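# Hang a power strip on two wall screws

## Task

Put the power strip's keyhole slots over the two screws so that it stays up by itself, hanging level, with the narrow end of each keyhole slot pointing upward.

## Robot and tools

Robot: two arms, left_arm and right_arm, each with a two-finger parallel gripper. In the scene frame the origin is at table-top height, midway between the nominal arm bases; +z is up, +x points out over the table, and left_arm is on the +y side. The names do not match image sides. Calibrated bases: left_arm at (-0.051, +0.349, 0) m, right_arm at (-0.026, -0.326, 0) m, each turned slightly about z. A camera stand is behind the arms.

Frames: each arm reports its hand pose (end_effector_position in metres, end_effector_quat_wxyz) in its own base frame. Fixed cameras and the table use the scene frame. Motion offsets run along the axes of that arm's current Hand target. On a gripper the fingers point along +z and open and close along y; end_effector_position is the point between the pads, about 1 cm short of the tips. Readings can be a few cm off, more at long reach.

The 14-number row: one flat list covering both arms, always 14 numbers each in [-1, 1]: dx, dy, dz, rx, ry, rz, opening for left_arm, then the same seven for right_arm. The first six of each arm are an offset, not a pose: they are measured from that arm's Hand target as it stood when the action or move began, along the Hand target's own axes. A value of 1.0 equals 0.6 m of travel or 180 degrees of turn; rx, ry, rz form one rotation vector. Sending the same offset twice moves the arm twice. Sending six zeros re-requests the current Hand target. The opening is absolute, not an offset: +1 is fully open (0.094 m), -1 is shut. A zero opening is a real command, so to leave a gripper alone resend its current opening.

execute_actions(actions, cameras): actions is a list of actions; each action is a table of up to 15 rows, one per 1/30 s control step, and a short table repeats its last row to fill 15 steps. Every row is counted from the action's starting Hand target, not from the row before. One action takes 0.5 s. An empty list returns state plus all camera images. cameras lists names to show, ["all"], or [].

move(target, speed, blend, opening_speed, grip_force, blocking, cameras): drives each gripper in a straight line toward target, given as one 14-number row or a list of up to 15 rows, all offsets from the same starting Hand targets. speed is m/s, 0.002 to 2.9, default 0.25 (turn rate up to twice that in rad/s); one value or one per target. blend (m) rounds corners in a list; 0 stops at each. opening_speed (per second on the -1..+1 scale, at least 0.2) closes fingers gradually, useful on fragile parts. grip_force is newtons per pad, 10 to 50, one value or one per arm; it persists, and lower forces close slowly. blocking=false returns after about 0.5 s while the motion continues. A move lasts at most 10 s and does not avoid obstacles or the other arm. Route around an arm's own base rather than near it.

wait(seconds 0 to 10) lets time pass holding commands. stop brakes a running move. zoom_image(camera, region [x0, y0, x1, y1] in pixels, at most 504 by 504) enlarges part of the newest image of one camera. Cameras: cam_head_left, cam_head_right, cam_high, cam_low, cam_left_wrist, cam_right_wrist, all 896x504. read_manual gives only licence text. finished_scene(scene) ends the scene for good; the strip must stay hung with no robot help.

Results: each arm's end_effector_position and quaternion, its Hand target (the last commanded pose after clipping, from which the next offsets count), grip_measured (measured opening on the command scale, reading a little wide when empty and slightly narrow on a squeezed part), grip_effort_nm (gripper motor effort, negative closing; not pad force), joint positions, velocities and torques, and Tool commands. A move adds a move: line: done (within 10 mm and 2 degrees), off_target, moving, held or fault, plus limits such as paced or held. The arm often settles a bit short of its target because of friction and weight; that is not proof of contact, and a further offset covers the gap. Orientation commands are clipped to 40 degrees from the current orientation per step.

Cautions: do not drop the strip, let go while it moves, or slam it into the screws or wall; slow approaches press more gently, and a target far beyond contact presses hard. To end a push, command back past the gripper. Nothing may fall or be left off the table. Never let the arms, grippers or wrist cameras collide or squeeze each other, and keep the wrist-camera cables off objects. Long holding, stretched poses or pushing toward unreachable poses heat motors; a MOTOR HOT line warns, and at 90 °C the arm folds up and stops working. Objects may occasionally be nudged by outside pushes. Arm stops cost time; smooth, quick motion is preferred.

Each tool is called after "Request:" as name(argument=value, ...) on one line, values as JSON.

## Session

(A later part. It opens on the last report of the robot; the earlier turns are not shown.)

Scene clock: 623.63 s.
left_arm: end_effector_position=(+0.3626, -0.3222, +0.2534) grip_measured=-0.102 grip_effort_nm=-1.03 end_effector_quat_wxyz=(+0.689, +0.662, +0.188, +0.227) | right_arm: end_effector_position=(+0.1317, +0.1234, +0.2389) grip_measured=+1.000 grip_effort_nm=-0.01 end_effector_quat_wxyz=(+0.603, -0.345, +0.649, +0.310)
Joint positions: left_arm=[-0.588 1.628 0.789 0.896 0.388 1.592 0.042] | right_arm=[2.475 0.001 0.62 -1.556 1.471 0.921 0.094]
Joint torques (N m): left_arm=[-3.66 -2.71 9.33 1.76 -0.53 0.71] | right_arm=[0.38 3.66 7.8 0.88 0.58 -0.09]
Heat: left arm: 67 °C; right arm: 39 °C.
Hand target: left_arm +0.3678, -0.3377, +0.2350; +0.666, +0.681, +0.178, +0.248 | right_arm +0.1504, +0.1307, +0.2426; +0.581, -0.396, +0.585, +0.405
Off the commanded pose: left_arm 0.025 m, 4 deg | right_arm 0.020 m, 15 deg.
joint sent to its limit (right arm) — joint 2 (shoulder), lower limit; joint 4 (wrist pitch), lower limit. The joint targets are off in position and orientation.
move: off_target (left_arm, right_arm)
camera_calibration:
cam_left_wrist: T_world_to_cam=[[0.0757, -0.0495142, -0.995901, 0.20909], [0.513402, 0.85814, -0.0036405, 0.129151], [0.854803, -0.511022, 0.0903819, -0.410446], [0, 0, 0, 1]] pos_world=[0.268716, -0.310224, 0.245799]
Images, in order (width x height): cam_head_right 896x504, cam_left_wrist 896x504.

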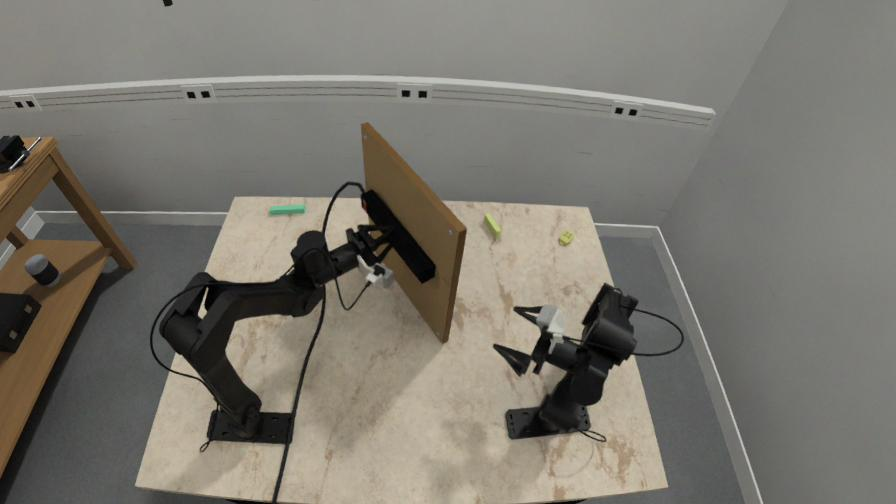

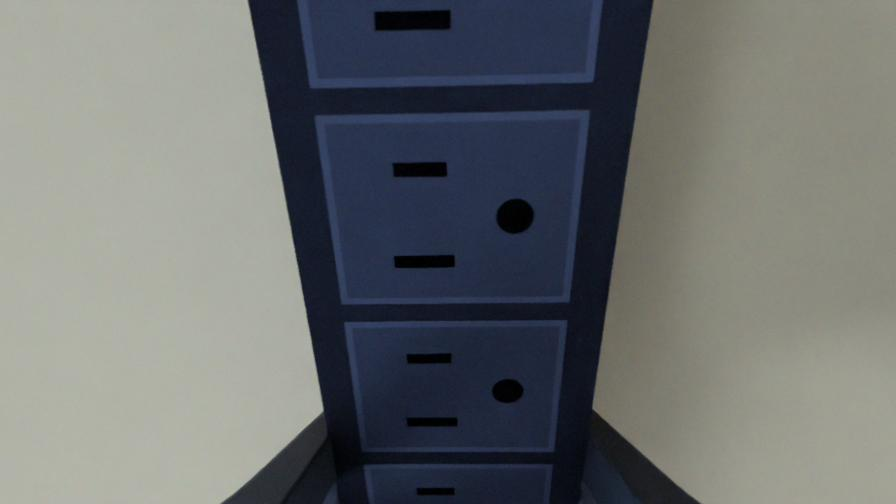

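Request:
move(target=[[-0.01,-0.03,0.006,0.02,0,-0.003,-1,0,0,0,0,0,0,1],[0.02,-0.03,0.006,0.02,0,-0.003,-1,0,0,0,0,0,0,1]], speed=0.05)

Request:
move(target=[0.02,-0.03,0.006,0.01,0,0,-1,0,0,0,0,0,0,1], speed=0.05)

Scene clock: 628.07 s.
left_arm: end_effector_position=(+0.3627, -0.3218, +0.2513) grip_measured=-0.102 grip_effort_nm=-1.03 end_effector_quat_wxyz=(+0.694, +0.660, +0.182, +0.225) | right_arm: end_effector_position=(+0.1317, +0.1234, +0.2389) grip_measured=+1.000 grip_effort_nm=-0.01 end_effector_quat_wxyz=(+0.603, -0.345, +0.649, +0.310)
Joint positions: left_arm=[-0.58 1.644 0.782 0.932 0.406 1.588 0.042] | right_arm=[2.475 0.001 0.62 -1.556 1.471 0.921 0.094]
Joint torques (N m): left_arm=[-0.98 -2 11.28 0.92 -0.4 0.84] | right_arm=[0.35 3.59 7.97 0.88 0.59 -0.1]
Heat: left arm: 65 °C; right arm: 39 °C.
Hand target: left_arm +0.3812, -0.3330, +0.2182; +0.646, +0.700, +0.188, +0.239 | right_arm +0.1504, +0.1307, +0.2426; +0.581, -0.396, +0.585, +0.405
Off the commanded pose: left_arm 0.039 m, 7 deg | right_arm 0.020 m, 15 deg.
joint sent to its limit (right arm) — joint 2 (shoulder), lower limit; joint 4 (wrist pitch), lower limit. The joint targets are off in position and orientation.
move: off_target (left_arm, right_arm)

Scene clock: 629.03 s.
left_arm: end_effector_position=(+0.3630, -0.3211, +0.2497) grip_measured=-0.102 grip_effort_nm=-1.03 end_effector_quat_wxyz=(+0.705, +0.656, +0.162, +0.215) | right_arm: end_effector_position=(+0.1317, +0.1234, +0.2389) grip_measured=+1.000 grip_effort_nm=-0.01 end_effector_quat_wxyz=(+0.603, -0.345, +0.649, +0.310)
Joint positions: left_arm=[-0.555 1.678 0.782 0.994 0.476 1.579 0.042] | right_arm=[2.475 0.001 0.62 -1.556 1.471 0.921 0.094]
Joint torques (N m): left_arm=[0.2 -1.69 10.71 0.42 -0.72 1.05] | right_arm=[0.36 3.75 7.88 0.85 0.56 -0.11]
Heat: left arm: 65 °C; right arm: 39 °C.
Hand target: left_arm +0.3938, -0.3273, +0.2013; +0.635, +0.711, +0.192, +0.236 | right_arm +0.1504, +0.1307, +0.2426; +0.581, -0.396, +0.585, +0.405
Off the commanded pose: left_arm 0.058 m, 11 deg | right_arm 0.020 m, 15 deg.
joint sent to its limit (right arm) — joint 2 (shoulder), lower limit; joint 4 (wrist pitch), lower limit. The joint targets are off in position and orientation.
move: off_target (left_arm, right_arm)

Request:
move(target=[[-0.03,0.045,0.004,-0.01,0,0.003,-1,0,0,0,0,0,0,1],[-0.034,0.0,0.004,-0.01,0,0.003,-1,0,0,0,0,0,0,1],[-0.022,0.07,0.004,-0.01,0,0.003,-1,0,0,0,0,0,0,1],[-0.016,0.0,0.004,-0.01,0,0.003,-1,0,0,0,0,0,0,1],[-0.01,0.07,0.004,-0.01,0,0.003,-1,0,0,0,0,0,0,1],[-0.006,0.0,0.004,-0.01,0,0.003,-1,0,0,0,0,0,0,1],[-0.01,0.06,0.004,-0.01,0,0.003,-1,0,0,0,0,0,0,1]], blend=0.005, speed=0.06)

Scene clock: 637.83 s.
left_arm: end_effector_position=(+0.3645, -0.3218, +0.2516) grip_measured=-0.102 grip_effort_nm=-1.03 end_effector_quat_wxyz=(+0.685, +0.678, +0.166, +0.207) | right_arm: end_effector_position=(+0.1317, +0.1234, +0.2389) grip_measured=+1.000 grip_effort_nm=-0.01 end_effector_quat_wxyz=(+0.603, -0.345, +0.649, +0.310)
Joint positions: left_arm=[-0.551 1.637 0.823 0.842 0.486 1.61 0.042] | right_arm=[2.475 0.001 0.62 -1.556 1.471 0.921 0.094]
Joint torques (N m): left_arm=[-3.36 -2.3 14.13 1 -1.13 0.74] | right_arm=[0.4 3.63 7.9 0.87 0.61 -0.1]
Heat: left arm: 60 °C; right arm: 39 °C.
Hand target: left_arm +0.3893, -0.3370, +0.2363; +0.644, +0.701, +0.185, +0.242 | right_arm +0.1504, +0.1307, +0.2426; +0.581, -0.396, +0.585, +0.405
Off the commanded pose: left_arm 0.033 m, 7 deg | right_arm 0.020 m, 15 deg.
joint sent to its limit (right arm) — joint 2 (shoulder), lower limit; joint 4 (wrist pitch), lower limit. The joint targets are off in position and orientation.
move: off_target (left_arm, right_arm)

Request:
move(target=[[0,0.03,0.0,-0.01,0,-0.008,-1,0,0,0,0,0,0,1],[-0.002,0.05,0.0,-0.012,0,-0.01,-1,0,0,0,0,0,0,1],[-0.004,0.07,0.0,-0.012,0,-0.01,-1,0,0,0,0,0,0,1]], speed=0.05)

Request:
move(target=[0,0.025,0.004,0,0,-0.003,-1,0,0,0,0,0,0,1], speed=0.05)

Scene clock: 642.63 s.
left_arm: end_effector_position=(+0.3648, -0.3224, +0.2549) grip_measured=-0.102 grip_effort_nm=-1.03 end_effector_quat_wxyz=(+0.659, +0.702, +0.184, +0.200) | right_arm: end_effector_position=(+0.1317, +0.1234, +0.2389) grip_measured=+1.000 grip_effort_nm=-0.01 end_effector_quat_wxyz=(+0.603, -0.345, +0.649, +0.310)
Joint positions: left_arm=[-0.561 1.585 0.875 0.652 0.458 1.636 0.042] | right_arm=[2.475 0.001 0.62 -1.556 1.471 0.921 0.094]
Joint torques (N m): left_arm=[-4.55 -3.49 16.61 1.82 -1.07 0.05] | right_arm=[0.5 3.73 7.73 0.9 0.57 -0.07]
Heat: left arm: 59 °C; right arm: 39 °C.
Hand target: left_arm +0.3853, -0.3426, +0.2777; +0.661, +0.686, +0.192, +0.235 | right_arm +0.1504, +0.1307, +0.2426; +0.581, -0.396, +0.585, +0.405
Off the commanded pose: left_arm 0.037 m, 4 deg | right_arm 0.020 m, 15 deg.
joint sent to its limit (right arm) — joint 2 (shoulder), lower limit; joint 4 (wrist pitch), lower limit. The joint targets are off in position and orientation.
move: off_target (left_arm, right_arm)

Scene clock: 643.57 s.
left_arm: end_effector_position=(+0.3652, -0.3227, +0.2560) grip_measured=-0.102 grip_effort_nm=-1.03 end_effector_quat_wxyz=(+0.646, +0.713, +0.190, +0.195) | right_arm: end_effector_position=(+0.1317, +0.1234, +0.2389) grip_measured=+1.000 grip_effort_nm=-0.01 end_effector_quat_wxyz=(+0.603, -0.345, +0.649, +0.310)
Joint positions: left_arm=[-0.564 1.569 0.905 0.566 0.451 1.646 0.042] | right_arm=[2.475 0.001 0.62 -1.556 1.471 0.921 0.094]
Joint torques (N m): left_arm=[-4.71 -4.07 17.58 2.09 -1.01 -0.16] | right_arm=[0.42 3.81 7.9 0.92 0.57 -0.09]
Heat: left arm: 59 °C; right arm: 39 °C.
Hand target: left_arm +0.3860, -0.3453, +0.2927; +0.662, +0.685, +0.195, +0.232 | right_arm +0.1504, +0.1307, +0.2426; +0.581, -0.396, +0.585, +0.405
Off the commanded pose: left_arm 0.048 m, 6 deg | right_arm 0.020 m, 15 deg.
joint sent to its limit (right arm) — joint 2 (shoulder), lower limit; joint 4 (wrist pitch), lower limit. The joint targets are off in position and orientation.
move: off_target (left_arm, right_arm)

Request:
move(target=[[0,0.02,0.008,0,0,0,-1,0,0,0,0,0,0,1],[0.004,-0.04,0.008,0,0,0,-1,0,0,0,0,0,0,1]], speed=0.05)

Request:
move(target=[0.004,-0.03,0.0,0,0,0,-1,0,0,0,0,0,0,1], speed=0.05)

Scene clock: 648.23 s.
left_arm: end_effector_position=(+0.3660, -0.3244, +0.2553) grip_measured=-0.102 grip_effort_nm=-1.03 end_effector_quat_wxyz=(+0.645, +0.718, +0.187, +0.186) | right_arm: end_effector_position=(+0.1317, +0.1234, +0.2389) grip_measured=+1.000 grip_effort_nm=-0.01 end_effector_quat_wxyz=(+0.603, -0.345, +0.649, +0.310)
Joint positions: left_arm=[-0.558 1.578 0.924 0.541 0.474 1.648 0.042] | right_arm=[2.475 0.001 0.62 -1.556 1.471 0.921 0.094]
Joint torques (N m): left_arm=[-4.64 -0.18 13.37 3.09 -1.15 -0.14] | right_arm=[0.47 3.74 8.05 0.88 0.61 -0.07]
Heat: left arm: 61 °C; right arm: 40 °C.
Hand target: left_arm +0.3916, -0.3468, +0.2688; +0.662, +0.685, +0.195, +0.232 | right_arm +0.1504, +0.1307, +0.2426; +0.581, -0.396, +0.585, +0.405
Off the commanded pose: left_arm 0.037 m, 7 deg | right_arm 0.020 m, 15 deg.
joint sent to its limit (right arm) — joint 2 (shoulder), lower limit; joint 4 (wrist pitch), lower limit. The joint targets are off in position and orientation.
move: off_target (left_arm, right_arm)

Scene clock: 649.30 s.
left_arm: end_effector_position=(+0.3667, -0.3247, +0.2500) grip_measured=-0.102 grip_effort_nm=-1.03 end_effector_quat_wxyz=(+0.660, +0.705, +0.179, +0.187) | right_arm: end_effector_position=(+0.1317, +0.1234, +0.2389) grip_measured=+1.000 grip_effort_nm=-0.01 end_effector_quat_wxyz=(+0.603, -0.345, +0.649, +0.310)
Joint positions: left_arm=[-0.551 1.61 0.888 0.656 0.495 1.63 0.042] | right_arm=[2.475 0.001 0.62 -1.556 1.471 0.921 0.094]
Joint torques (N m): left_arm=[-4.41 0.43 13.23 2.68 -1.29 0.05] | right_arm=[0.39 3.66 7.97 0.87 0.57 -0.12]
Heat: left arm: 61 °C; right arm: 40 °C.
Hand target: left_arm +0.3943, -0.3446, +0.2510; +0.662, +0.685, +0.195, +0.232 | right_arm +0.1504, +0.1307, +0.2426; +0.581, -0.396, +0.585, +0.405
Off the commanded pose: left_arm 0.034 m, 6 deg | right_arm 0.020 m, 15 deg.
joint sent to its limit (right arm) — joint 2 (shoulder), lower limit; joint 4 (wrist pitch), lower limit. The joint targets are off in position and orientation.
move: off_target (left_arm, right_arm)

Request:
move(target=[[0,-0.03,-0.012,0,0,0,-1,0,0,0,0,0,0,1],[0,-0.05,-0.012,0.005,0,0,-1,0,0,0,0,0,0,1]], speed=0.05)

Request:
move(target=[-0.004,-0.025,-0.006,0.008,0,0,-1,0,0,0,0,0,0,1], speed=0.05)

Scene clock: 653.07 s.
left_arm: end_effector_position=(+0.3652, -0.3229, +0.2503) grip_measured=-0.102 grip_effort_nm=-1.03 end_effector_quat_wxyz=(+0.692, +0.673, +0.167, +0.202) | right_arm: end_effector_position=(+0.1317, +0.1234, +0.2389) grip_measured=+1.000 grip_effort_nm=-0.01 end_effector_quat_wxyz=(+0.603, -0.345, +0.649, +0.310)
Joint positions: left_arm=[-0.55 1.656 0.82 0.881 0.494 1.591 0.042] | right_arm=[2.475 0.001 0.62 -1.556 1.471 0.921 0.094]
Joint torques (N m): left_arm=[-3.17 -0.32 11.26 1.49 -1.18 0.53] | right_arm=[0.24 3.74 7.94 0.88 0.61 -0.11]
Heat: left arm: 62 °C; right arm: 40 °C.
Hand target: left_arm +0.3914, -0.3372, +0.2212; +0.657, +0.690, +0.197, +0.231 | right_arm +0.1504, +0.1307, +0.2426; +0.581, -0.396, +0.585, +0.405
Off the commanded pose: left_arm 0.042 m, 7 deg | right_arm 0.020 m, 15 deg.
joint sent to its limit (right arm) — joint 2 (shoulder), lower limit; joint 4 (wrist pitch), lower limit. The joint targets are off in position and orientation.
move: off_target (left_arm, right_arm)

Scene clock: 653.90 s.
left_arm: end_effector_position=(+0.3652, -0.3224, +0.2494) grip_measured=-0.102 grip_effort_nm=-1.03 end_effector_quat_wxyz=(+0.697, +0.667, +0.165, +0.205) | right_arm: end_effector_position=(+0.1317, +0.1234, +0.2389) grip_measured=+1.000 grip_effort_nm=-0.01 end_effector_quat_wxyz=(+0.603, -0.345, +0.649, +0.310)
Joint positions: left_arm=[-0.55 1.667 0.808 0.92 0.491 1.585 0.042] | right_arm=[2.475 0.001 0.62 -1.556 1.471 0.921 0.094]
Joint torques (N m): left_arm=[-3.08 -0.81 8.95 1.25 -1.14 0.69] | right_arm=[0.4 3.74 7.82 0.87 0.55 -0.13]
Heat: left arm: 62 °C; right arm: 40 °C.
Hand target: left_arm +0.3879, -0.3348, +0.2061; +0.648, +0.699, +0.199, +0.228 | right_arm +0.1504, +0.1307, +0.2426; +0.581, -0.396, +0.585, +0.405
Off the commanded pose: left_arm 0.050 m, 8 deg | right_arm 0.020 m, 15 deg.
joint sent to its limit (right arm) — joint 2 (shoulder), lower limit; joint 4 (wrist pitch), lower limit. The joint targets are off in position and orientation.
move: off_target (left_arm, right_arm)

Request:
move(target=[[0,0.05,0.016,0.0,0,-0.01,-1,0,0,0,0,0,0,1],[0,0.06,0.025,0.0,0,-0.01,-1,0,0,0,0,0,0,1],[0.0,0.02,0.025,0.0,0,-0.01,-1,0,0,0,0,0,0,1],[0.0,-0.02,0.025,0.015,0,-0.01,-1,0,0,0,0,0,0,1]], speed=0.06)

Scene clock: 659.83 s.
left_arm: end_effector_position=(+0.3662, -0.3237, +0.2453) grip_measured=-0.102 grip_effort_nm=-1.03 end_effector_quat_wxyz=(+0.692, +0.673, +0.168, +0.200) | right_arm: end_effector_position=(+0.1317, +0.1234, +0.2389) grip_measured=+1.000 grip_effort_nm=-0.01 end_effector_quat_wxyz=(+0.603, -0.345, +0.649, +0.310)
Joint positions: left_arm=[-0.55 1.672 0.815 0.902 0.494 1.587 0.042] | right_arm=[2.475 0.001 0.62 -1.556 1.471 0.921 0.094]
Joint torques (N m): left_arm=[-4.3 1.62 11.36 0.97 -1.31 0.57] | right_arm=[0.36 3.71 7.91 0.89 0.58 -0.1]
Heat: left arm: 60 °C; right arm: 40 °C.
Hand target: left_arm +0.3967, -0.3460, +0.1932; +0.635, +0.710, +0.216, +0.213 | right_arm +0.1504, +0.1307, +0.2426; +0.581, -0.396, +0.585, +0.405
Off the commanded pose: left_arm 0.064 m, 10 deg | right_arm 0.020 m, 15 deg.
joint sent to its limit (right arm) — joint 2 (shoulder), lower limit; joint 4 (wrist pitch), lower limit. The joint targets are off in position and orientation.
move: off_target (left_arm, right_arm)

Request:
move(target=[[0,-0.02,-0.006,0.01,0,0.01,-1,0,0,0,0,0,0,1],[-0.006,-0.045,-0.01,0.015,0,0.01,-1,0,0,0,0,0,0,1]], speed=0.05)

Request:
move(target=[-0.012,0.03,0.01,0.015,0,0.0,-1,0,0,0,0,0,0,1], speed=0.05)

Request:
move(target=[0,-0.05,0.0,0.015,0,0.0,-1,0,0,0,0,0,0,1], speed=0.05)

Scene clock: 664.50 s.
left_arm: end_effector_position=(+0.3654, -0.3228, +0.2477) grip_measured=-0.102 grip_effort_nm=-1.03 end_effector_quat_wxyz=(+0.705, +0.657, +0.161, +0.216) | right_arm: end_effector_position=(+0.1317, +0.1234, +0.2389) grip_measured=+1.000 grip_effort_nm=-0.01 end_effector_quat_wxyz=(+0.603, -0.345, +0.649, +0.310)
Joint positions: left_arm=[-0.555 1.693 0.79 1 0.475 1.583 0.042] | right_arm=[2.475 0.001 0.62 -1.556 1.471 0.921 0.094]
Joint torques (N m): left_arm=[-3.4 0.18 7.17 0.31 -1.04 1.04] | right_arm=[0.35 3.7 7.87 0.84 0.56 -0.11]
Heat: left arm: 59 °C; right arm: 40 °C.
Hand target: left_arm +0.3893, -0.3406, +0.1671; +0.615, +0.728, +0.209, +0.218 | right_arm +0.1504, +0.1307, +0.2426; +0.581, -0.396, +0.585, +0.405
Off the commanded pose: left_arm 0.086 m, 14 deg | right_arm 0.020 m, 15 deg.
joint sent to its limit (right arm) — joint 2 (shoulder), lower limit; joint 4 (wrist pitch), lower limit. The joint targets are off in position and orientation.
move: off_target (left_arm, right_arm)

Scene clock: 665.67 s.
left_arm: end_effector_position=(+0.3654, -0.3232, +0.2483) grip_measured=-0.102 grip_effort_nm=-1.03 end_effector_quat_wxyz=(+0.691, +0.665, +0.175, +0.220) | right_arm: end_effector_position=(+0.1317, +0.1234, +0.2389) grip_measured=+1.000 grip_effort_nm=-0.01 end_effector_quat_wxyz=(+0.603, -0.345, +0.649, +0.310)
Joint positions: left_arm=[-0.57 1.659 0.798 0.92 0.434 1.598 0.042] | right_arm=[2.475 0.001 0.62 -1.556 1.471 0.921 0.094]
Joint torques (N m): left_arm=[-5.19 -0.44 11.97 -0.12 -0.98 0.95] | right_arm=[0.42 3.86 7.88 0.87 0.58 -0.1]
Heat: left arm: 58 °C; right arm: 40 °C.
Hand target: left_arm +0.3876, -0.3523, +0.1835; +0.597, +0.743, +0.214, +0.213 | right_arm +0.1504, +0.1307, +0.2426; +0.581, -0.396, +0.585, +0.405
Off the commanded pose: left_arm 0.074 m, 15 deg | right_arm 0.020 m, 15 deg.
joint sent to its limit (right arm) — joint 2 (shoulder), lower limit; joint 4 (wrist pitch), lower limit. The joint targets are off in position and orientation.
move: off_target (left_arm, right_arm)

Scene clock: 666.80 s.
left_arm: end_effector_position=(+0.3663, -0.3237, +0.2441) grip_measured=-0.102 grip_effort_nm=-1.03 end_effector_quat_wxyz=(+0.688, +0.669, +0.176, +0.219) | right_arm: end_effector_position=(+0.1317, +0.1234, +0.2389) grip_measured=+1.000 grip_effort_nm=-0.01 end_effector_quat_wxyz=(+0.603, -0.345, +0.649, +0.310)
Joint positions: left_arm=[-0.57 1.667 0.797 0.919 0.434 1.601 0.042] | right_arm=[2.475 0.001 0.62 -1.556 1.471 0.921 0.094]
Joint torques (N m): left_arm=[-4.23 0.43 7.84 -0.05 -0.92 1.12] | right_arm=[0.31 3.73 7.88 0.89 0.6 -0.11]
Heat: left arm: 58 °C; right arm: 40 °C.
Hand target: left_arm +0.3856, -0.3465, +0.1541; +0.580, +0.757, +0.220, +0.208 | right_arm +0.1504, +0.1307, +0.2426; +0.581, -0.396, +0.585, +0.405
Off the commanded pose: left_arm 0.095 m, 17 deg | right_arm 0.020 m, 15 deg.
joint sent to its limit (right arm) — joint 2 (shoulder), lower limit; joint 4 (wrist pitch), lower limit. The joint targets are off in position and orientation.
move: off_target (left_arm, right_arm)

Request:
move(target=[[-0.0,-0.02,0.004,0.0,0,-0.014,-1,0,0,0,0,0,0,1],[0.0,-0.05,0.0,0.008,0,-0.02,-1,0,0,0,0,0,0,1]], speed=0.05)

Request:
move(target=[0.01,0.01,0.01,0.0,0,-0.008,-1,0,0,0,0,0,0,1], speed=0.05)

Request:
move(target=[0.004,-0.04,0.0,0.0,0,0,-1,0,0,0,0,0,0,1], speed=0.05)

Scene clock: 670.97 s.
left_arm: end_effector_position=(+0.3655, -0.3228, +0.2439) grip_measured=-0.102 grip_effort_nm=-1.03 end_effector_quat_wxyz=(+0.702, +0.649, +0.181, +0.229) | right_arm: end_effector_position=(+0.1317, +0.1234, +0.2389) grip_measured=+1.000 grip_effort_nm=-0.01 end_effector_quat_wxyz=(+0.603, -0.345, +0.649, +0.310)
Joint positions: left_arm=[-0.581 1.693 0.766 1.026 0.401 1.575 0.042] | right_arm=[2.475 0.001 0.62 -1.556 1.471 0.921 0.094]
Joint torques (N m): left_arm=[-2.39 0.29 4.16 -0.43 -0.59 0.86] | right_arm=[0.46 3.82 7.87 0.87 0.59 -0.1]
Heat: left arm: 56 °C; right arm: 40 °C.
Hand target: left_arm +0.3829, -0.3396, +0.1250; +0.576, +0.757, +0.246, +0.187 | right_arm +0.1504, +0.1307, +0.2426; +0.581, -0.396, +0.585, +0.405
Off the commanded pose: left_arm 0.121 m, 21 deg | right_arm 0.020 m, 15 deg.
joint sent to its limit (right arm) — joint 2 (shoulder), lower limit; joint 4 (wrist pitch), lower limit. The joint targets are off in position and orientation.
move: off_target (left_arm, right_arm)

Scene clock: 672.00 s.
left_arm: end_effector_position=(+0.3659, -0.3232, +0.2414) grip_measured=-0.102 grip_effort_nm=-1.03 end_effector_quat_wxyz=(+0.703, +0.648, +0.186, +0.229) | right_arm: end_effector_position=(+0.1317, +0.1234, +0.2389) grip_measured=+1.000 grip_effort_nm=-0.01 end_effector_quat_wxyz=(+0.603, -0.345, +0.649, +0.310)
Joint positions: left_arm=[-0.584 1.702 0.762 1.039 0.391 1.568 0.042] | right_arm=[2.475 0.001 0.62 -1.556 1.471 0.921 0.094]
Joint torques (N m): left_arm=[-1.32 0.83 6.82 -0.66 -0.47 0.64] | right_arm=[0.46 3.7 7.99 0.86 0.59 -0.08]
Heat: left arm: 56 °C; right arm: 40 °C.
Hand target: left_arm +0.3920, -0.3421, +0.1292; +0.579, +0.753, +0.255, +0.179 | right_arm +0.1504, +0.1307, +0.2426; +0.581, -0.396, +0.585, +0.405
Off the commanded pose: left_arm 0.117 m, 21 deg | right_arm 0.020 m, 15 deg.
joint sent to its limit (right arm) — joint 2 (shoulder), lower limit; joint 4 (wrist pitch), lower limit. The joint targets are off in position and orientation.
move: off_target (left_arm, right_arm)

Scene clock: 673.17 s.
left_arm: end_effector_position=(+0.3661, -0.3229, +0.2406) grip_measured=-0.102 grip_effort_nm=-1.03 end_effector_quat_wxyz=(+0.714, +0.636, +0.180, +0.232) | right_arm: end_effector_position=(+0.1317, +0.1234, +0.2389) grip_measured=+1.000 grip_effort_nm=-0.01 end_effector_quat_wxyz=(+0.603, -0.345, +0.649, +0.310)
Joint positions: left_arm=[-0.582 1.736 0.75 1.124 0.396 1.555 0.042] | right_arm=[2.475 0.001 0.62 -1.556 1.471 0.921 0.094]
Joint torques (N m): left_arm=[-0.39 1.2 2.92 -0.62 -0.37 0.79] | right_arm=[0.31 3.85 7.99 0.87 0.6 -0.11]
Heat: left arm: 56 °C; right arm: 40 °C.
Hand target: left_arm +0.3897, -0.3359, +0.1062; +0.579, +0.753, +0.255, +0.179 | right_arm +0.1504, +0.1307, +0.2426; +0.581, -0.396, +0.585, +0.405
Off the commanded pose: left_arm 0.137 m, 23 deg | right_arm 0.020 m, 15 deg.
joint sent to its limit (right arm) — joint 2 (shoulder), lower limit; joint 4 (wrist pitch), lower limit. The joint targets are off in position and orientation.
move: off_target (left_arm, right_arm)

Request:
wait(seconds=0, cameras=["cam_head_right","cam_left_wrist"])

Request:
zoom_image(camera="cam_head_right", region=[345, 190, 465, 290])

Scene clock: 675.13 s.
left_arm: end_effector_position=(+0.3661, -0.3229, +0.2405) grip_measured=-0.102 grip_effort_nm=-1.03 end_effector_quat_wxyz=(+0.714, +0.636, +0.180, +0.232) | right_arm: end_effector_position=(+0.1317, +0.1234, +0.2389) grip_measured=+1.000 grip_effort_nm=-0.01 end_effector_quat_wxyz=(+0.603, -0.345, +0.649, +0.310)
Joint positions: left_arm=[-0.582 1.737 0.75 1.125 0.396 1.555 0.042] | right_arm=[2.475 0.001 0.62 -1.556 1.471 0.921 0.094]
Joint torques (N m): left_arm=[-0.39 1.2 2.92 -0.62 -0.38 0.79] | right_arm=[0.43 3.7 7.91 0.88 0.59 -0.1]
Heat: left arm: 55 °C; right arm: 40 °C.
Hand target: left_arm +0.3898, -0.3359, +0.1061; +0.579, +0.753, +0.255, +0.179 | right_arm +0.1504, +0.1307, +0.2426; +0.581, -0.396, +0.585, +0.405
Tool commands: left_gripper/opening=-1.0 right_gripper/opening=+1.0
Off the commanded pose: left_arm 0.137 m, 23 deg | right_arm 0.020 m, 15 deg.
camera_calibration:
cam_left_wrist: T_world_to_cam=[[0.11315, -0.114285, -0.986983, 0.159083], [0.519333, 0.853668, -0.0393104, 0.132831], [0.847048, -0.508125, 0.155945, -0.42462], [0, 0, 0, 1]] pos_world=[0.27269, -0.310972, 0.228451]
Images, in order (width x height): cam_head_right 896x504, cam_left_wrist 896x504.

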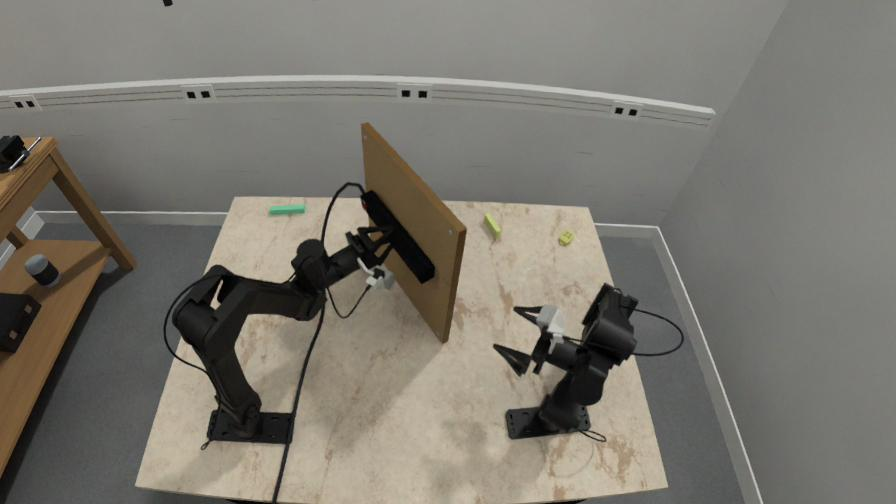

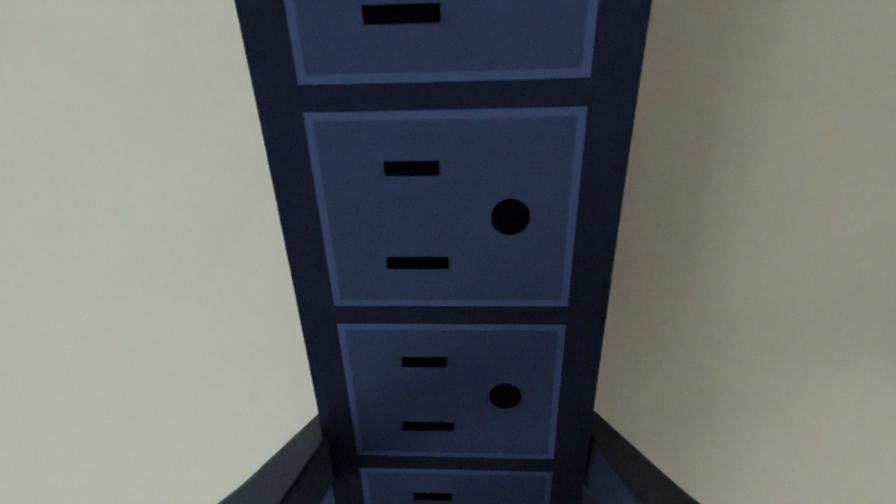

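Scaled by 4.200 from the camera's 896x504 image, which has a finer 1280x720 frame.

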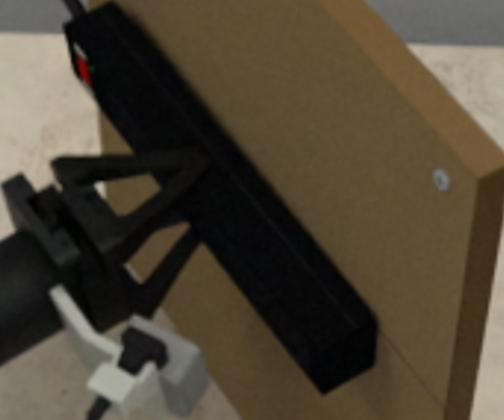

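Request:
move(target=[[-0.01,0.11,0.02,0.0,0,0.025,-1,0,0,0,0,0,0,1],[-0.01,0.17,0.06,0.0,0,0.03,-1,0,0,0,0,0,0,1],[-0.01,0.1,0.05,0.0,0,0.03,-1,0,0,0,0,0,0,1]], speed=0.08)

Request:
move(target=[0,-0.03,-0.01,0,0,0,-1,0,0,0,0,0,0,1], speed=0.05)

Scene clock: 682.33 s.
left_arm: end_effector_position=(+0.3699, -0.3300, +0.2419) grip_measured=-0.101 grip_effort_nm=-1.03 end_effector_quat_wxyz=(+0.672, +0.704, +0.142, +0.179) | right_arm: end_effector_position=(+0.1317, +0.1234, +0.2389) grip_measured=+1.000 grip_effort_nm=-0.01 end_effector_quat_wxyz=(+0.603, -0.345, +0.649, +0.310)
Joint positions: left_arm=[-0.529 1.682 0.897 0.747 0.582 1.652 0.042] | right_arm=[2.475 0.001 0.62 -1.556 1.471 0.921 0.094]
Joint torques (N m): left_arm=[-9.2 5.24 11.19 0.61 -2.33 0.96] | right_arm=[0.28 3.92 7.84 0.85 0.58 -0.08]
Heat: left arm: 54 °C; right arm: 40 °C.
Hand target: left_arm +0.4124, -0.3748, +0.1560; +0.570, +0.765, +0.219, +0.206 | right_arm +0.1504, +0.1307, +0.2426; +0.581, -0.396, +0.585, +0.405
Off the commanded pose: left_arm 0.106 m, 17 deg | right_arm 0.020 m, 15 deg.
joint sent to its limit (right arm) — joint 2 (shoulder), lower limit; joint 4 (wrist pitch), lower limit. The joint targets are off in position and orientation.
move: off_target (left_arm, right_arm)

Scene clock: 683.60 s.
left_arm: end_effector_position=(+0.3701, -0.3291, +0.2367) grip_measured=-0.101 grip_effort_nm=-1.03 end_effector_quat_wxyz=(+0.682, +0.688, +0.141, +0.206) | right_arm: end_effector_position=(+0.1317, +0.1234, +0.2389) grip_measured=+1.000 grip_effort_nm=-0.01 end_effector_quat_wxyz=(+0.603, -0.345, +0.649, +0.310)
Joint positions: left_arm=[-0.543 1.709 0.845 0.881 0.532 1.654 0.042] | right_arm=[2.475 0.001 0.62 -1.556 1.471 0.921 0.094]
Joint torques (N m): left_arm=[-7.17 3.78 9.89 0.07 -1.88 0.93] | right_arm=[0.25 3.88 7.8 0.84 0.58 -0.07]
Heat: left arm: 53 °C; right arm: 40 °C.
Hand target: left_arm +0.4073, -0.3655, +0.1402; +0.570, +0.765, +0.219, +0.206 | right_arm +0.1504, +0.1307, +0.2426; +0.581, -0.396, +0.585, +0.405
Off the commanded pose: left_arm 0.110 m, 18 deg | right_arm 0.020 m, 15 deg.
joint sent to its limit (right arm) — joint 2 (shoulder), lower limit; joint 4 (wrist pitch), lower limit. The joint targets are off in position and orientation.
move: off_target (left_arm, right_arm)

Request:
move(target=[[-0.01,0,-0.04,0.0,0,-0.025,-1,0,0,0,0,0,0,1],[-0.012,-0.02,-0.045,0.0,0,-0.035,-1,0,0,0,0,0,0,1]], speed=0.05)

Request:
move(target=[0,-0.03,-0.008,0,0,-0.01,-1,0,0,0,0,0,0,1], speed=0.05, cameras=["cam_head_right"])

Request:
zoom_image(camera="cam_head_right", region=[345, 190, 465, 290])

Scene clock: 689.87 s.
left_arm: end_effector_position=(+0.3679, -0.3280, +0.2346) grip_measured=-0.101 grip_effort_nm=-1.03 end_effector_quat_wxyz=(+0.688, +0.668, +0.189, +0.213) | right_arm: end_effector_position=(+0.1317, +0.1234, +0.2389) grip_measured=+1.000 grip_effort_nm=-0.01 end_effector_quat_wxyz=(+0.603, -0.345, +0.649, +0.310)
Joint positions: left_arm=[-0.584 1.698 0.794 0.944 0.41 1.579 0.042] | right_arm=[2.475 0.001 0.62 -1.556 1.471 0.921 0.094]
Joint torques (N m): left_arm=[-3.58 -0.31 6.41 -0.17 -0.9 0.47] | right_arm=[0.32 3.79 7.86 0.86 0.57 -0.1]
Heat: left arm: 52 °C; right arm: 40 °C.
Hand target: left_arm +0.3849, -0.3456, +0.1356; +0.580, +0.751, +0.261, +0.175 | right_arm +0.1504, +0.1307, +0.2426; +0.581, -0.396, +0.585, +0.405
Off the commanded pose: left_arm 0.102 m, 18 deg | right_arm 0.020 m, 15 deg.
joint sent to its limit (right arm) — joint 2 (shoulder), lower limit; joint 4 (wrist pitch), lower limit. The joint targets are off in position and orientation.
move: off_target (left_arm, right_arm)

Scene clock: 690.73 s.
left_arm: end_effector_position=(+0.3674, -0.3268, +0.2329) grip_measured=-0.101 grip_effort_nm=-1.03 end_effector_quat_wxyz=(+0.698, +0.653, +0.196, +0.218) | right_arm: end_effector_position=(+0.1317, +0.1234, +0.2389) grip_measured=+1.000 grip_effort_nm=-0.01 end_effector_quat_wxyz=(+0.603, -0.345, +0.649, +0.310)
Joint positions: left_arm=[-0.591 1.72 0.768 1.028 0.384 1.554 0.042] | right_arm=[2.475 0.001 0.62 -1.556 1.471 0.921 0.094]
Joint torques (N m): left_arm=[-2.36 -1.06 3.41 -0.3 -0.62 0.39] | right_arm=[0.47 3.7 7.77 0.89 0.57 -0.09]
Heat: left arm: 52 °C; right arm: 40 °C.
Hand target: left_arm +0.3789, -0.3383, +0.1195; +0.583, +0.747, +0.273, +0.166 | right_arm +0.1504, +0.1307, +0.2426; +0.581, -0.396, +0.585, +0.405
Off the commanded pose: left_arm 0.115 m, 20 deg | right_arm 0.020 m, 15 deg.
joint sent to its limit (right arm) — joint 2 (shoulder), lower limit; joint 4 (wrist pitch), lower limit. The joint targets are off in position and orientation.
move: off_target (left_arm, right_arm)
Images, in order (width x height): cam_head_right 896x504.

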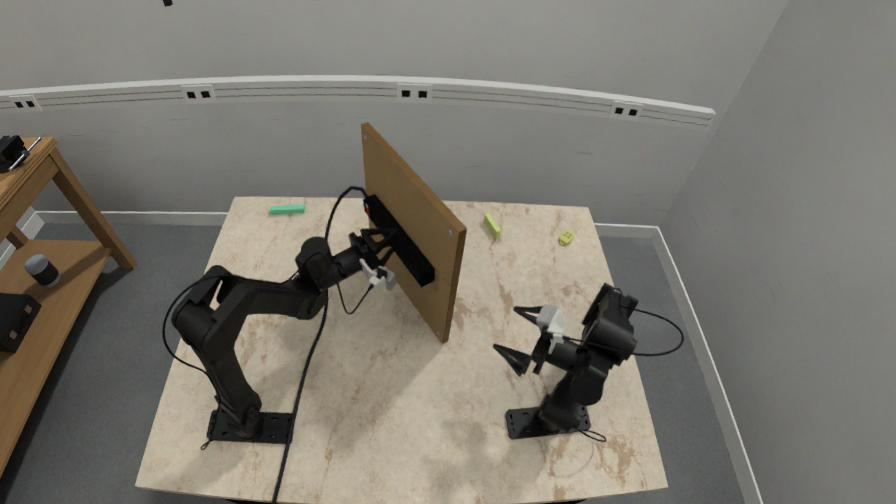

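Scaled by 4.200 from the camera's 896x504 image, which has a finer 1280x720 frame.

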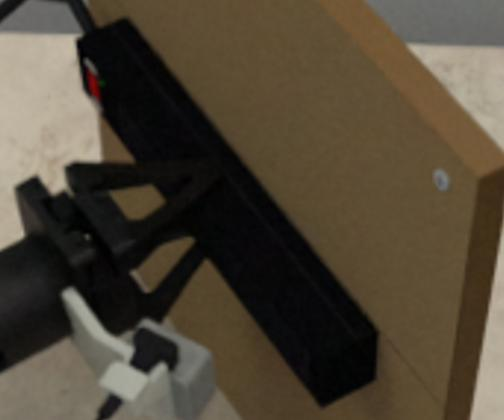

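Request:
move(target=[-0.003,0.12,0.015,-0.07,0,0.02,-1,0,0,0,0,0,0,1], speed=0.08)

Request:
move(target=[0,0,0,0,0,0,0.3,0,0,0,0,0,0,1], opening_speed=0.4, cameras=["cam_head_right"])

Request:
zoom_image(camera="cam_head_right", region=[345, 190, 465, 290])

Scene clock: 695.70 s.
left_arm: end_effector_position=(+0.3686, -0.3288, +0.2318) grip_measured=-0.099 grip_effort_nm=-1.03 end_effector_quat_wxyz=(+0.710, +0.640, +0.192, +0.224) | right_arm: end_effector_position=(+0.1317, +0.1234, +0.2389) grip_measured=+1.000 grip_effort_nm=-0.01 end_effector_quat_wxyz=(+0.603, -0.345, +0.649, +0.310)
Joint positions: left_arm=[-0.597 1.761 0.762 1.115 0.374 1.542 0.042] | right_arm=[2.475 0.001 0.62 -1.556 1.471 0.921 0.094]
Joint torques (N m): left_arm=[-3.58 0.4 14.68 0.4 -0.73 0.37] | right_arm=[0.44 3.85 7.91 0.89 0.6 -0.07]
Heat: left arm: 51 °C; right arm: 40 °C.
Hand target: left_arm +0.3979, -0.3588, +0.1863; +0.656, +0.687, +0.230, +0.213 | right_arm +0.1504, +0.1307, +0.2426; +0.581, -0.396, +0.585, +0.405
Off the commanded pose: left_arm 0.062 m, 9 deg | right_arm 0.020 m, 15 deg.
joint sent to its limit (right arm) — joint 2 (shoulder), lower limit; joint 4 (wrist pitch), lower limit. The joint targets are off in position and orientation.
move: off_target (left_arm, right_arm)

Scene clock: 699.17 s.
left_arm: end_effector_position=(+0.3739, -0.3350, +0.2429) grip_measured=+0.296 grip_effort_nm=0.22 end_effector_quat_wxyz=(+0.720, +0.627, +0.171, +0.243) | right_arm: end_effector_position=(+0.1317, +0.1234, +0.2389) grip_measured=+1.000 grip_effort_nm=-0.01 end_effector_quat_wxyz=(+0.603, -0.345, +0.649, +0.310)
Joint positions: left_arm=[-0.602 1.796 0.801 1.162 0.372 1.569 0.061] | right_arm=[2.475 0.001 0.62 -1.556 1.471 0.921 0.094]
Joint torques (N m): left_arm=[-3.08 -2.5 10.97 0.03 -0.72 0.11] | right_arm=[0.29 3.73 7.86 0.89 0.6 -0.13]
Heat: left arm: 51 °C; right arm: 40 °C.
Hand target: left_arm +0.3979, -0.3588, +0.1863; +0.656, +0.687, +0.230, +0.213 | right_arm +0.1504, +0.1307, +0.2426; +0.581, -0.396, +0.585, +0.405
Off the commanded pose: left_arm 0.066 m, 13 deg | right_arm 0.020 m, 15 deg.
joint sent to its limit (right arm) — joint 2 (shoulder), lower limit; joint 4 (wrist pitch), lower limit. The joint targets are off in position and orientation.
move: off_target (left_arm, right_arm)
Images, in order (width x height): cam_head_right 896x504.

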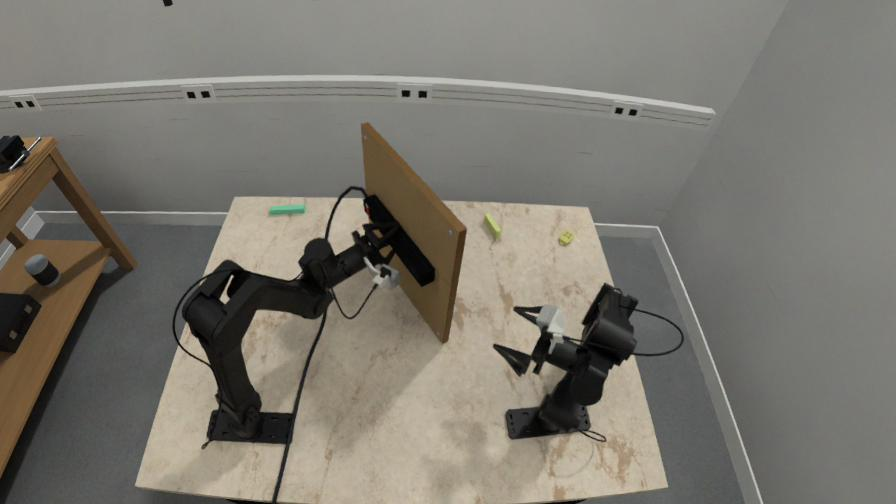

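Scaled by 4.200 from the camera's 896x504 image, which has a finer 1280x720 frame.

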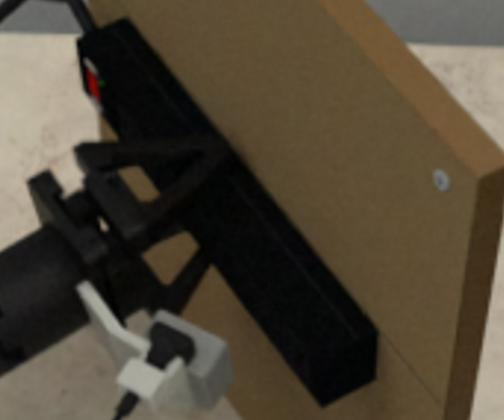

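Strip stays hanging. Open wider and retreat (first cancelling the forward target).

Request:
move(target=[0,0,-0.03,0,0,0,0.9,0,0,0,0,0,0,1], opening_speed=0.8, speed=0.06)

Request:
move(target=[0,0.05,-0.24,0,0,0,0.9,0,0,0,0,0,0,1], speed=0.08, cameras=["cam_head_right","cam_left_wrist"])

Request:
zoom_image(camera="cam_head_right", region=[345, 190, 465, 290])

Scene clock: 704.63 s.
left_arm: end_effector_position=(+0.3843, -0.3311, +0.2159) grip_measured=+0.898 grip_effort_nm=0.10 end_effector_quat_wxyz=(+0.683, +0.656, +0.211, +0.241) | right_arm: end_effector_position=(+0.1317, +0.1234, +0.2389) grip_measured=+1.000 grip_effort_nm=-0.01 end_effector_quat_wxyz=(+0.603, -0.345, +0.649, +0.310)
Joint positions: left_arm=[-0.602 1.796 0.802 1.047 0.318 1.583 0.089] | right_arm=[2.475 0.001 0.62 -1.556 1.471 0.921 0.094]
Joint torques (N m): left_arm=[-1.98 -5.3 9.1 1.02 -0.1 -0.04] | right_arm=[0.47 3.58 7.8 0.86 0.6 -0.11]
Heat: left arm: 50 °C; right arm: 40 °C.
Hand target: left_arm +0.3872, -0.3444, +0.1874; +0.656, +0.687, +0.229, +0.213 | right_arm +0.1504, +0.1307, +0.2426; +0.581, -0.396, +0.585, +0.405
Off the commanded pose: left_arm 0.032 m, 6 deg | right_arm 0.020 m, 15 deg.
joint sent to its limit (right arm) — joint 2 (shoulder), lower limit; joint 4 (wrist pitch), lower limit. The joint targets are off in position and orientation.
move: off_target (left_arm, right_arm)

Scene clock: 707.17 s.
left_arm: end_effector_position=(+0.3059, -0.2326, +0.2328) grip_measured=+0.899 grip_effort_nm=0.08 end_effector_quat_wxyz=(+0.663, +0.680, +0.222, +0.222) | right_arm: end_effector_position=(+0.1317, +0.1234, +0.2389) grip_measured=+1.000 grip_effort_nm=-0.01 end_effector_quat_wxyz=(+0.603, -0.345, +0.649, +0.310)
Joint positions: left_arm=[-0.421 1.22 0.449 0.745 0.512 1.591 0.089] | right_arm=[2.475 0.001 0.62 -1.556 1.471 0.921 0.094]
Joint torques (N m): left_arm=[0.61 -4.64 6.32 1.64 0.07 -0.02] | right_arm=[0.42 3.82 7.84 0.89 0.57 -0.09]
Heat: left arm: 51 °C; right arm: 40 °C.
Hand target: left_arm +0.3029, -0.2296, +0.2243; +0.656, +0.687, +0.230, +0.213 | right_arm +0.1504, +0.1307, +0.2426; +0.581, -0.396, +0.585, +0.405
Off the commanded pose: left_arm 0.009 m, 2 deg | right_arm 0.020 m, 15 deg.
joint sent to its limit (right arm) — joint 2 (shoulder), lower limit; joint 4 (wrist pitch), lower limit. The joint targets are off in position and orientation.
move: off_target (right_arm)
camera_calibration:
cam_left_wrist: T_world_to_cam=[[0.00488636, -0.00635768, -0.999968, 0.22991], [0.476097, 0.879387, -0.00326458, 0.0974678], [0.879379, -0.476065, 0.00732387, -0.294414], [0, 0, 0, 1]] pos_world=[0.211374, -0.22441, 0.232377]
Images, in order (width x height): cam_head_right 896x504, cam_left_wrist 896x504.

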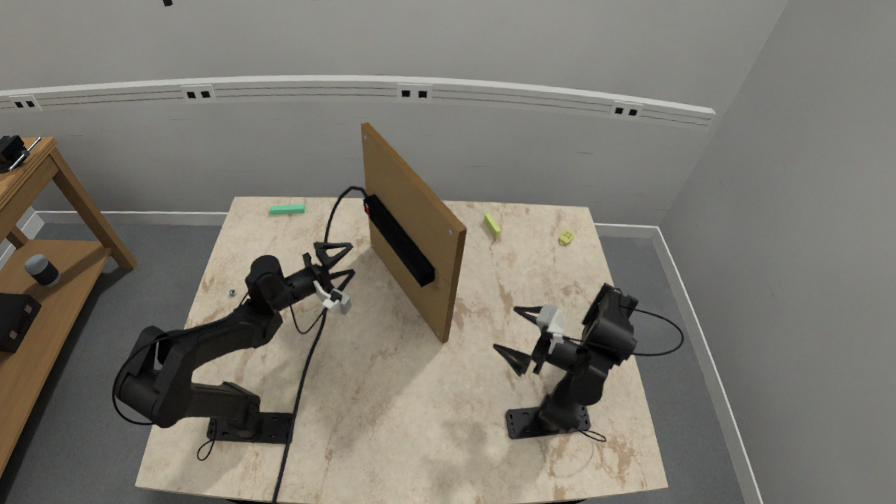

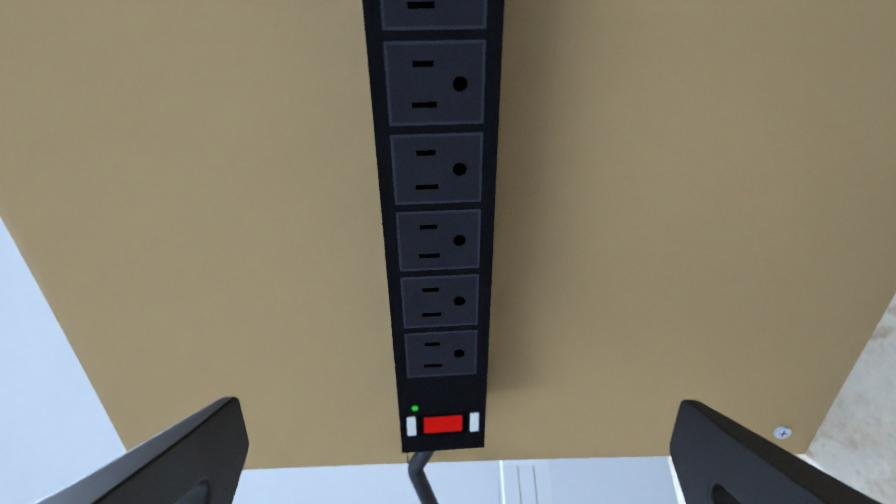

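Scaled by 4.200 from the camera's 896x504 image, which has a finer 1280x720 frame.

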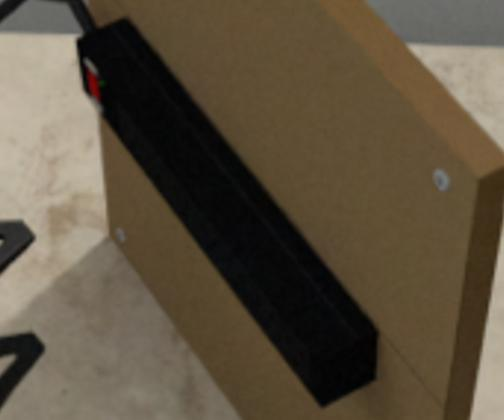

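Hanging, level.

Request:
finished_scene(scene=2)

The scene is finished: the task was done.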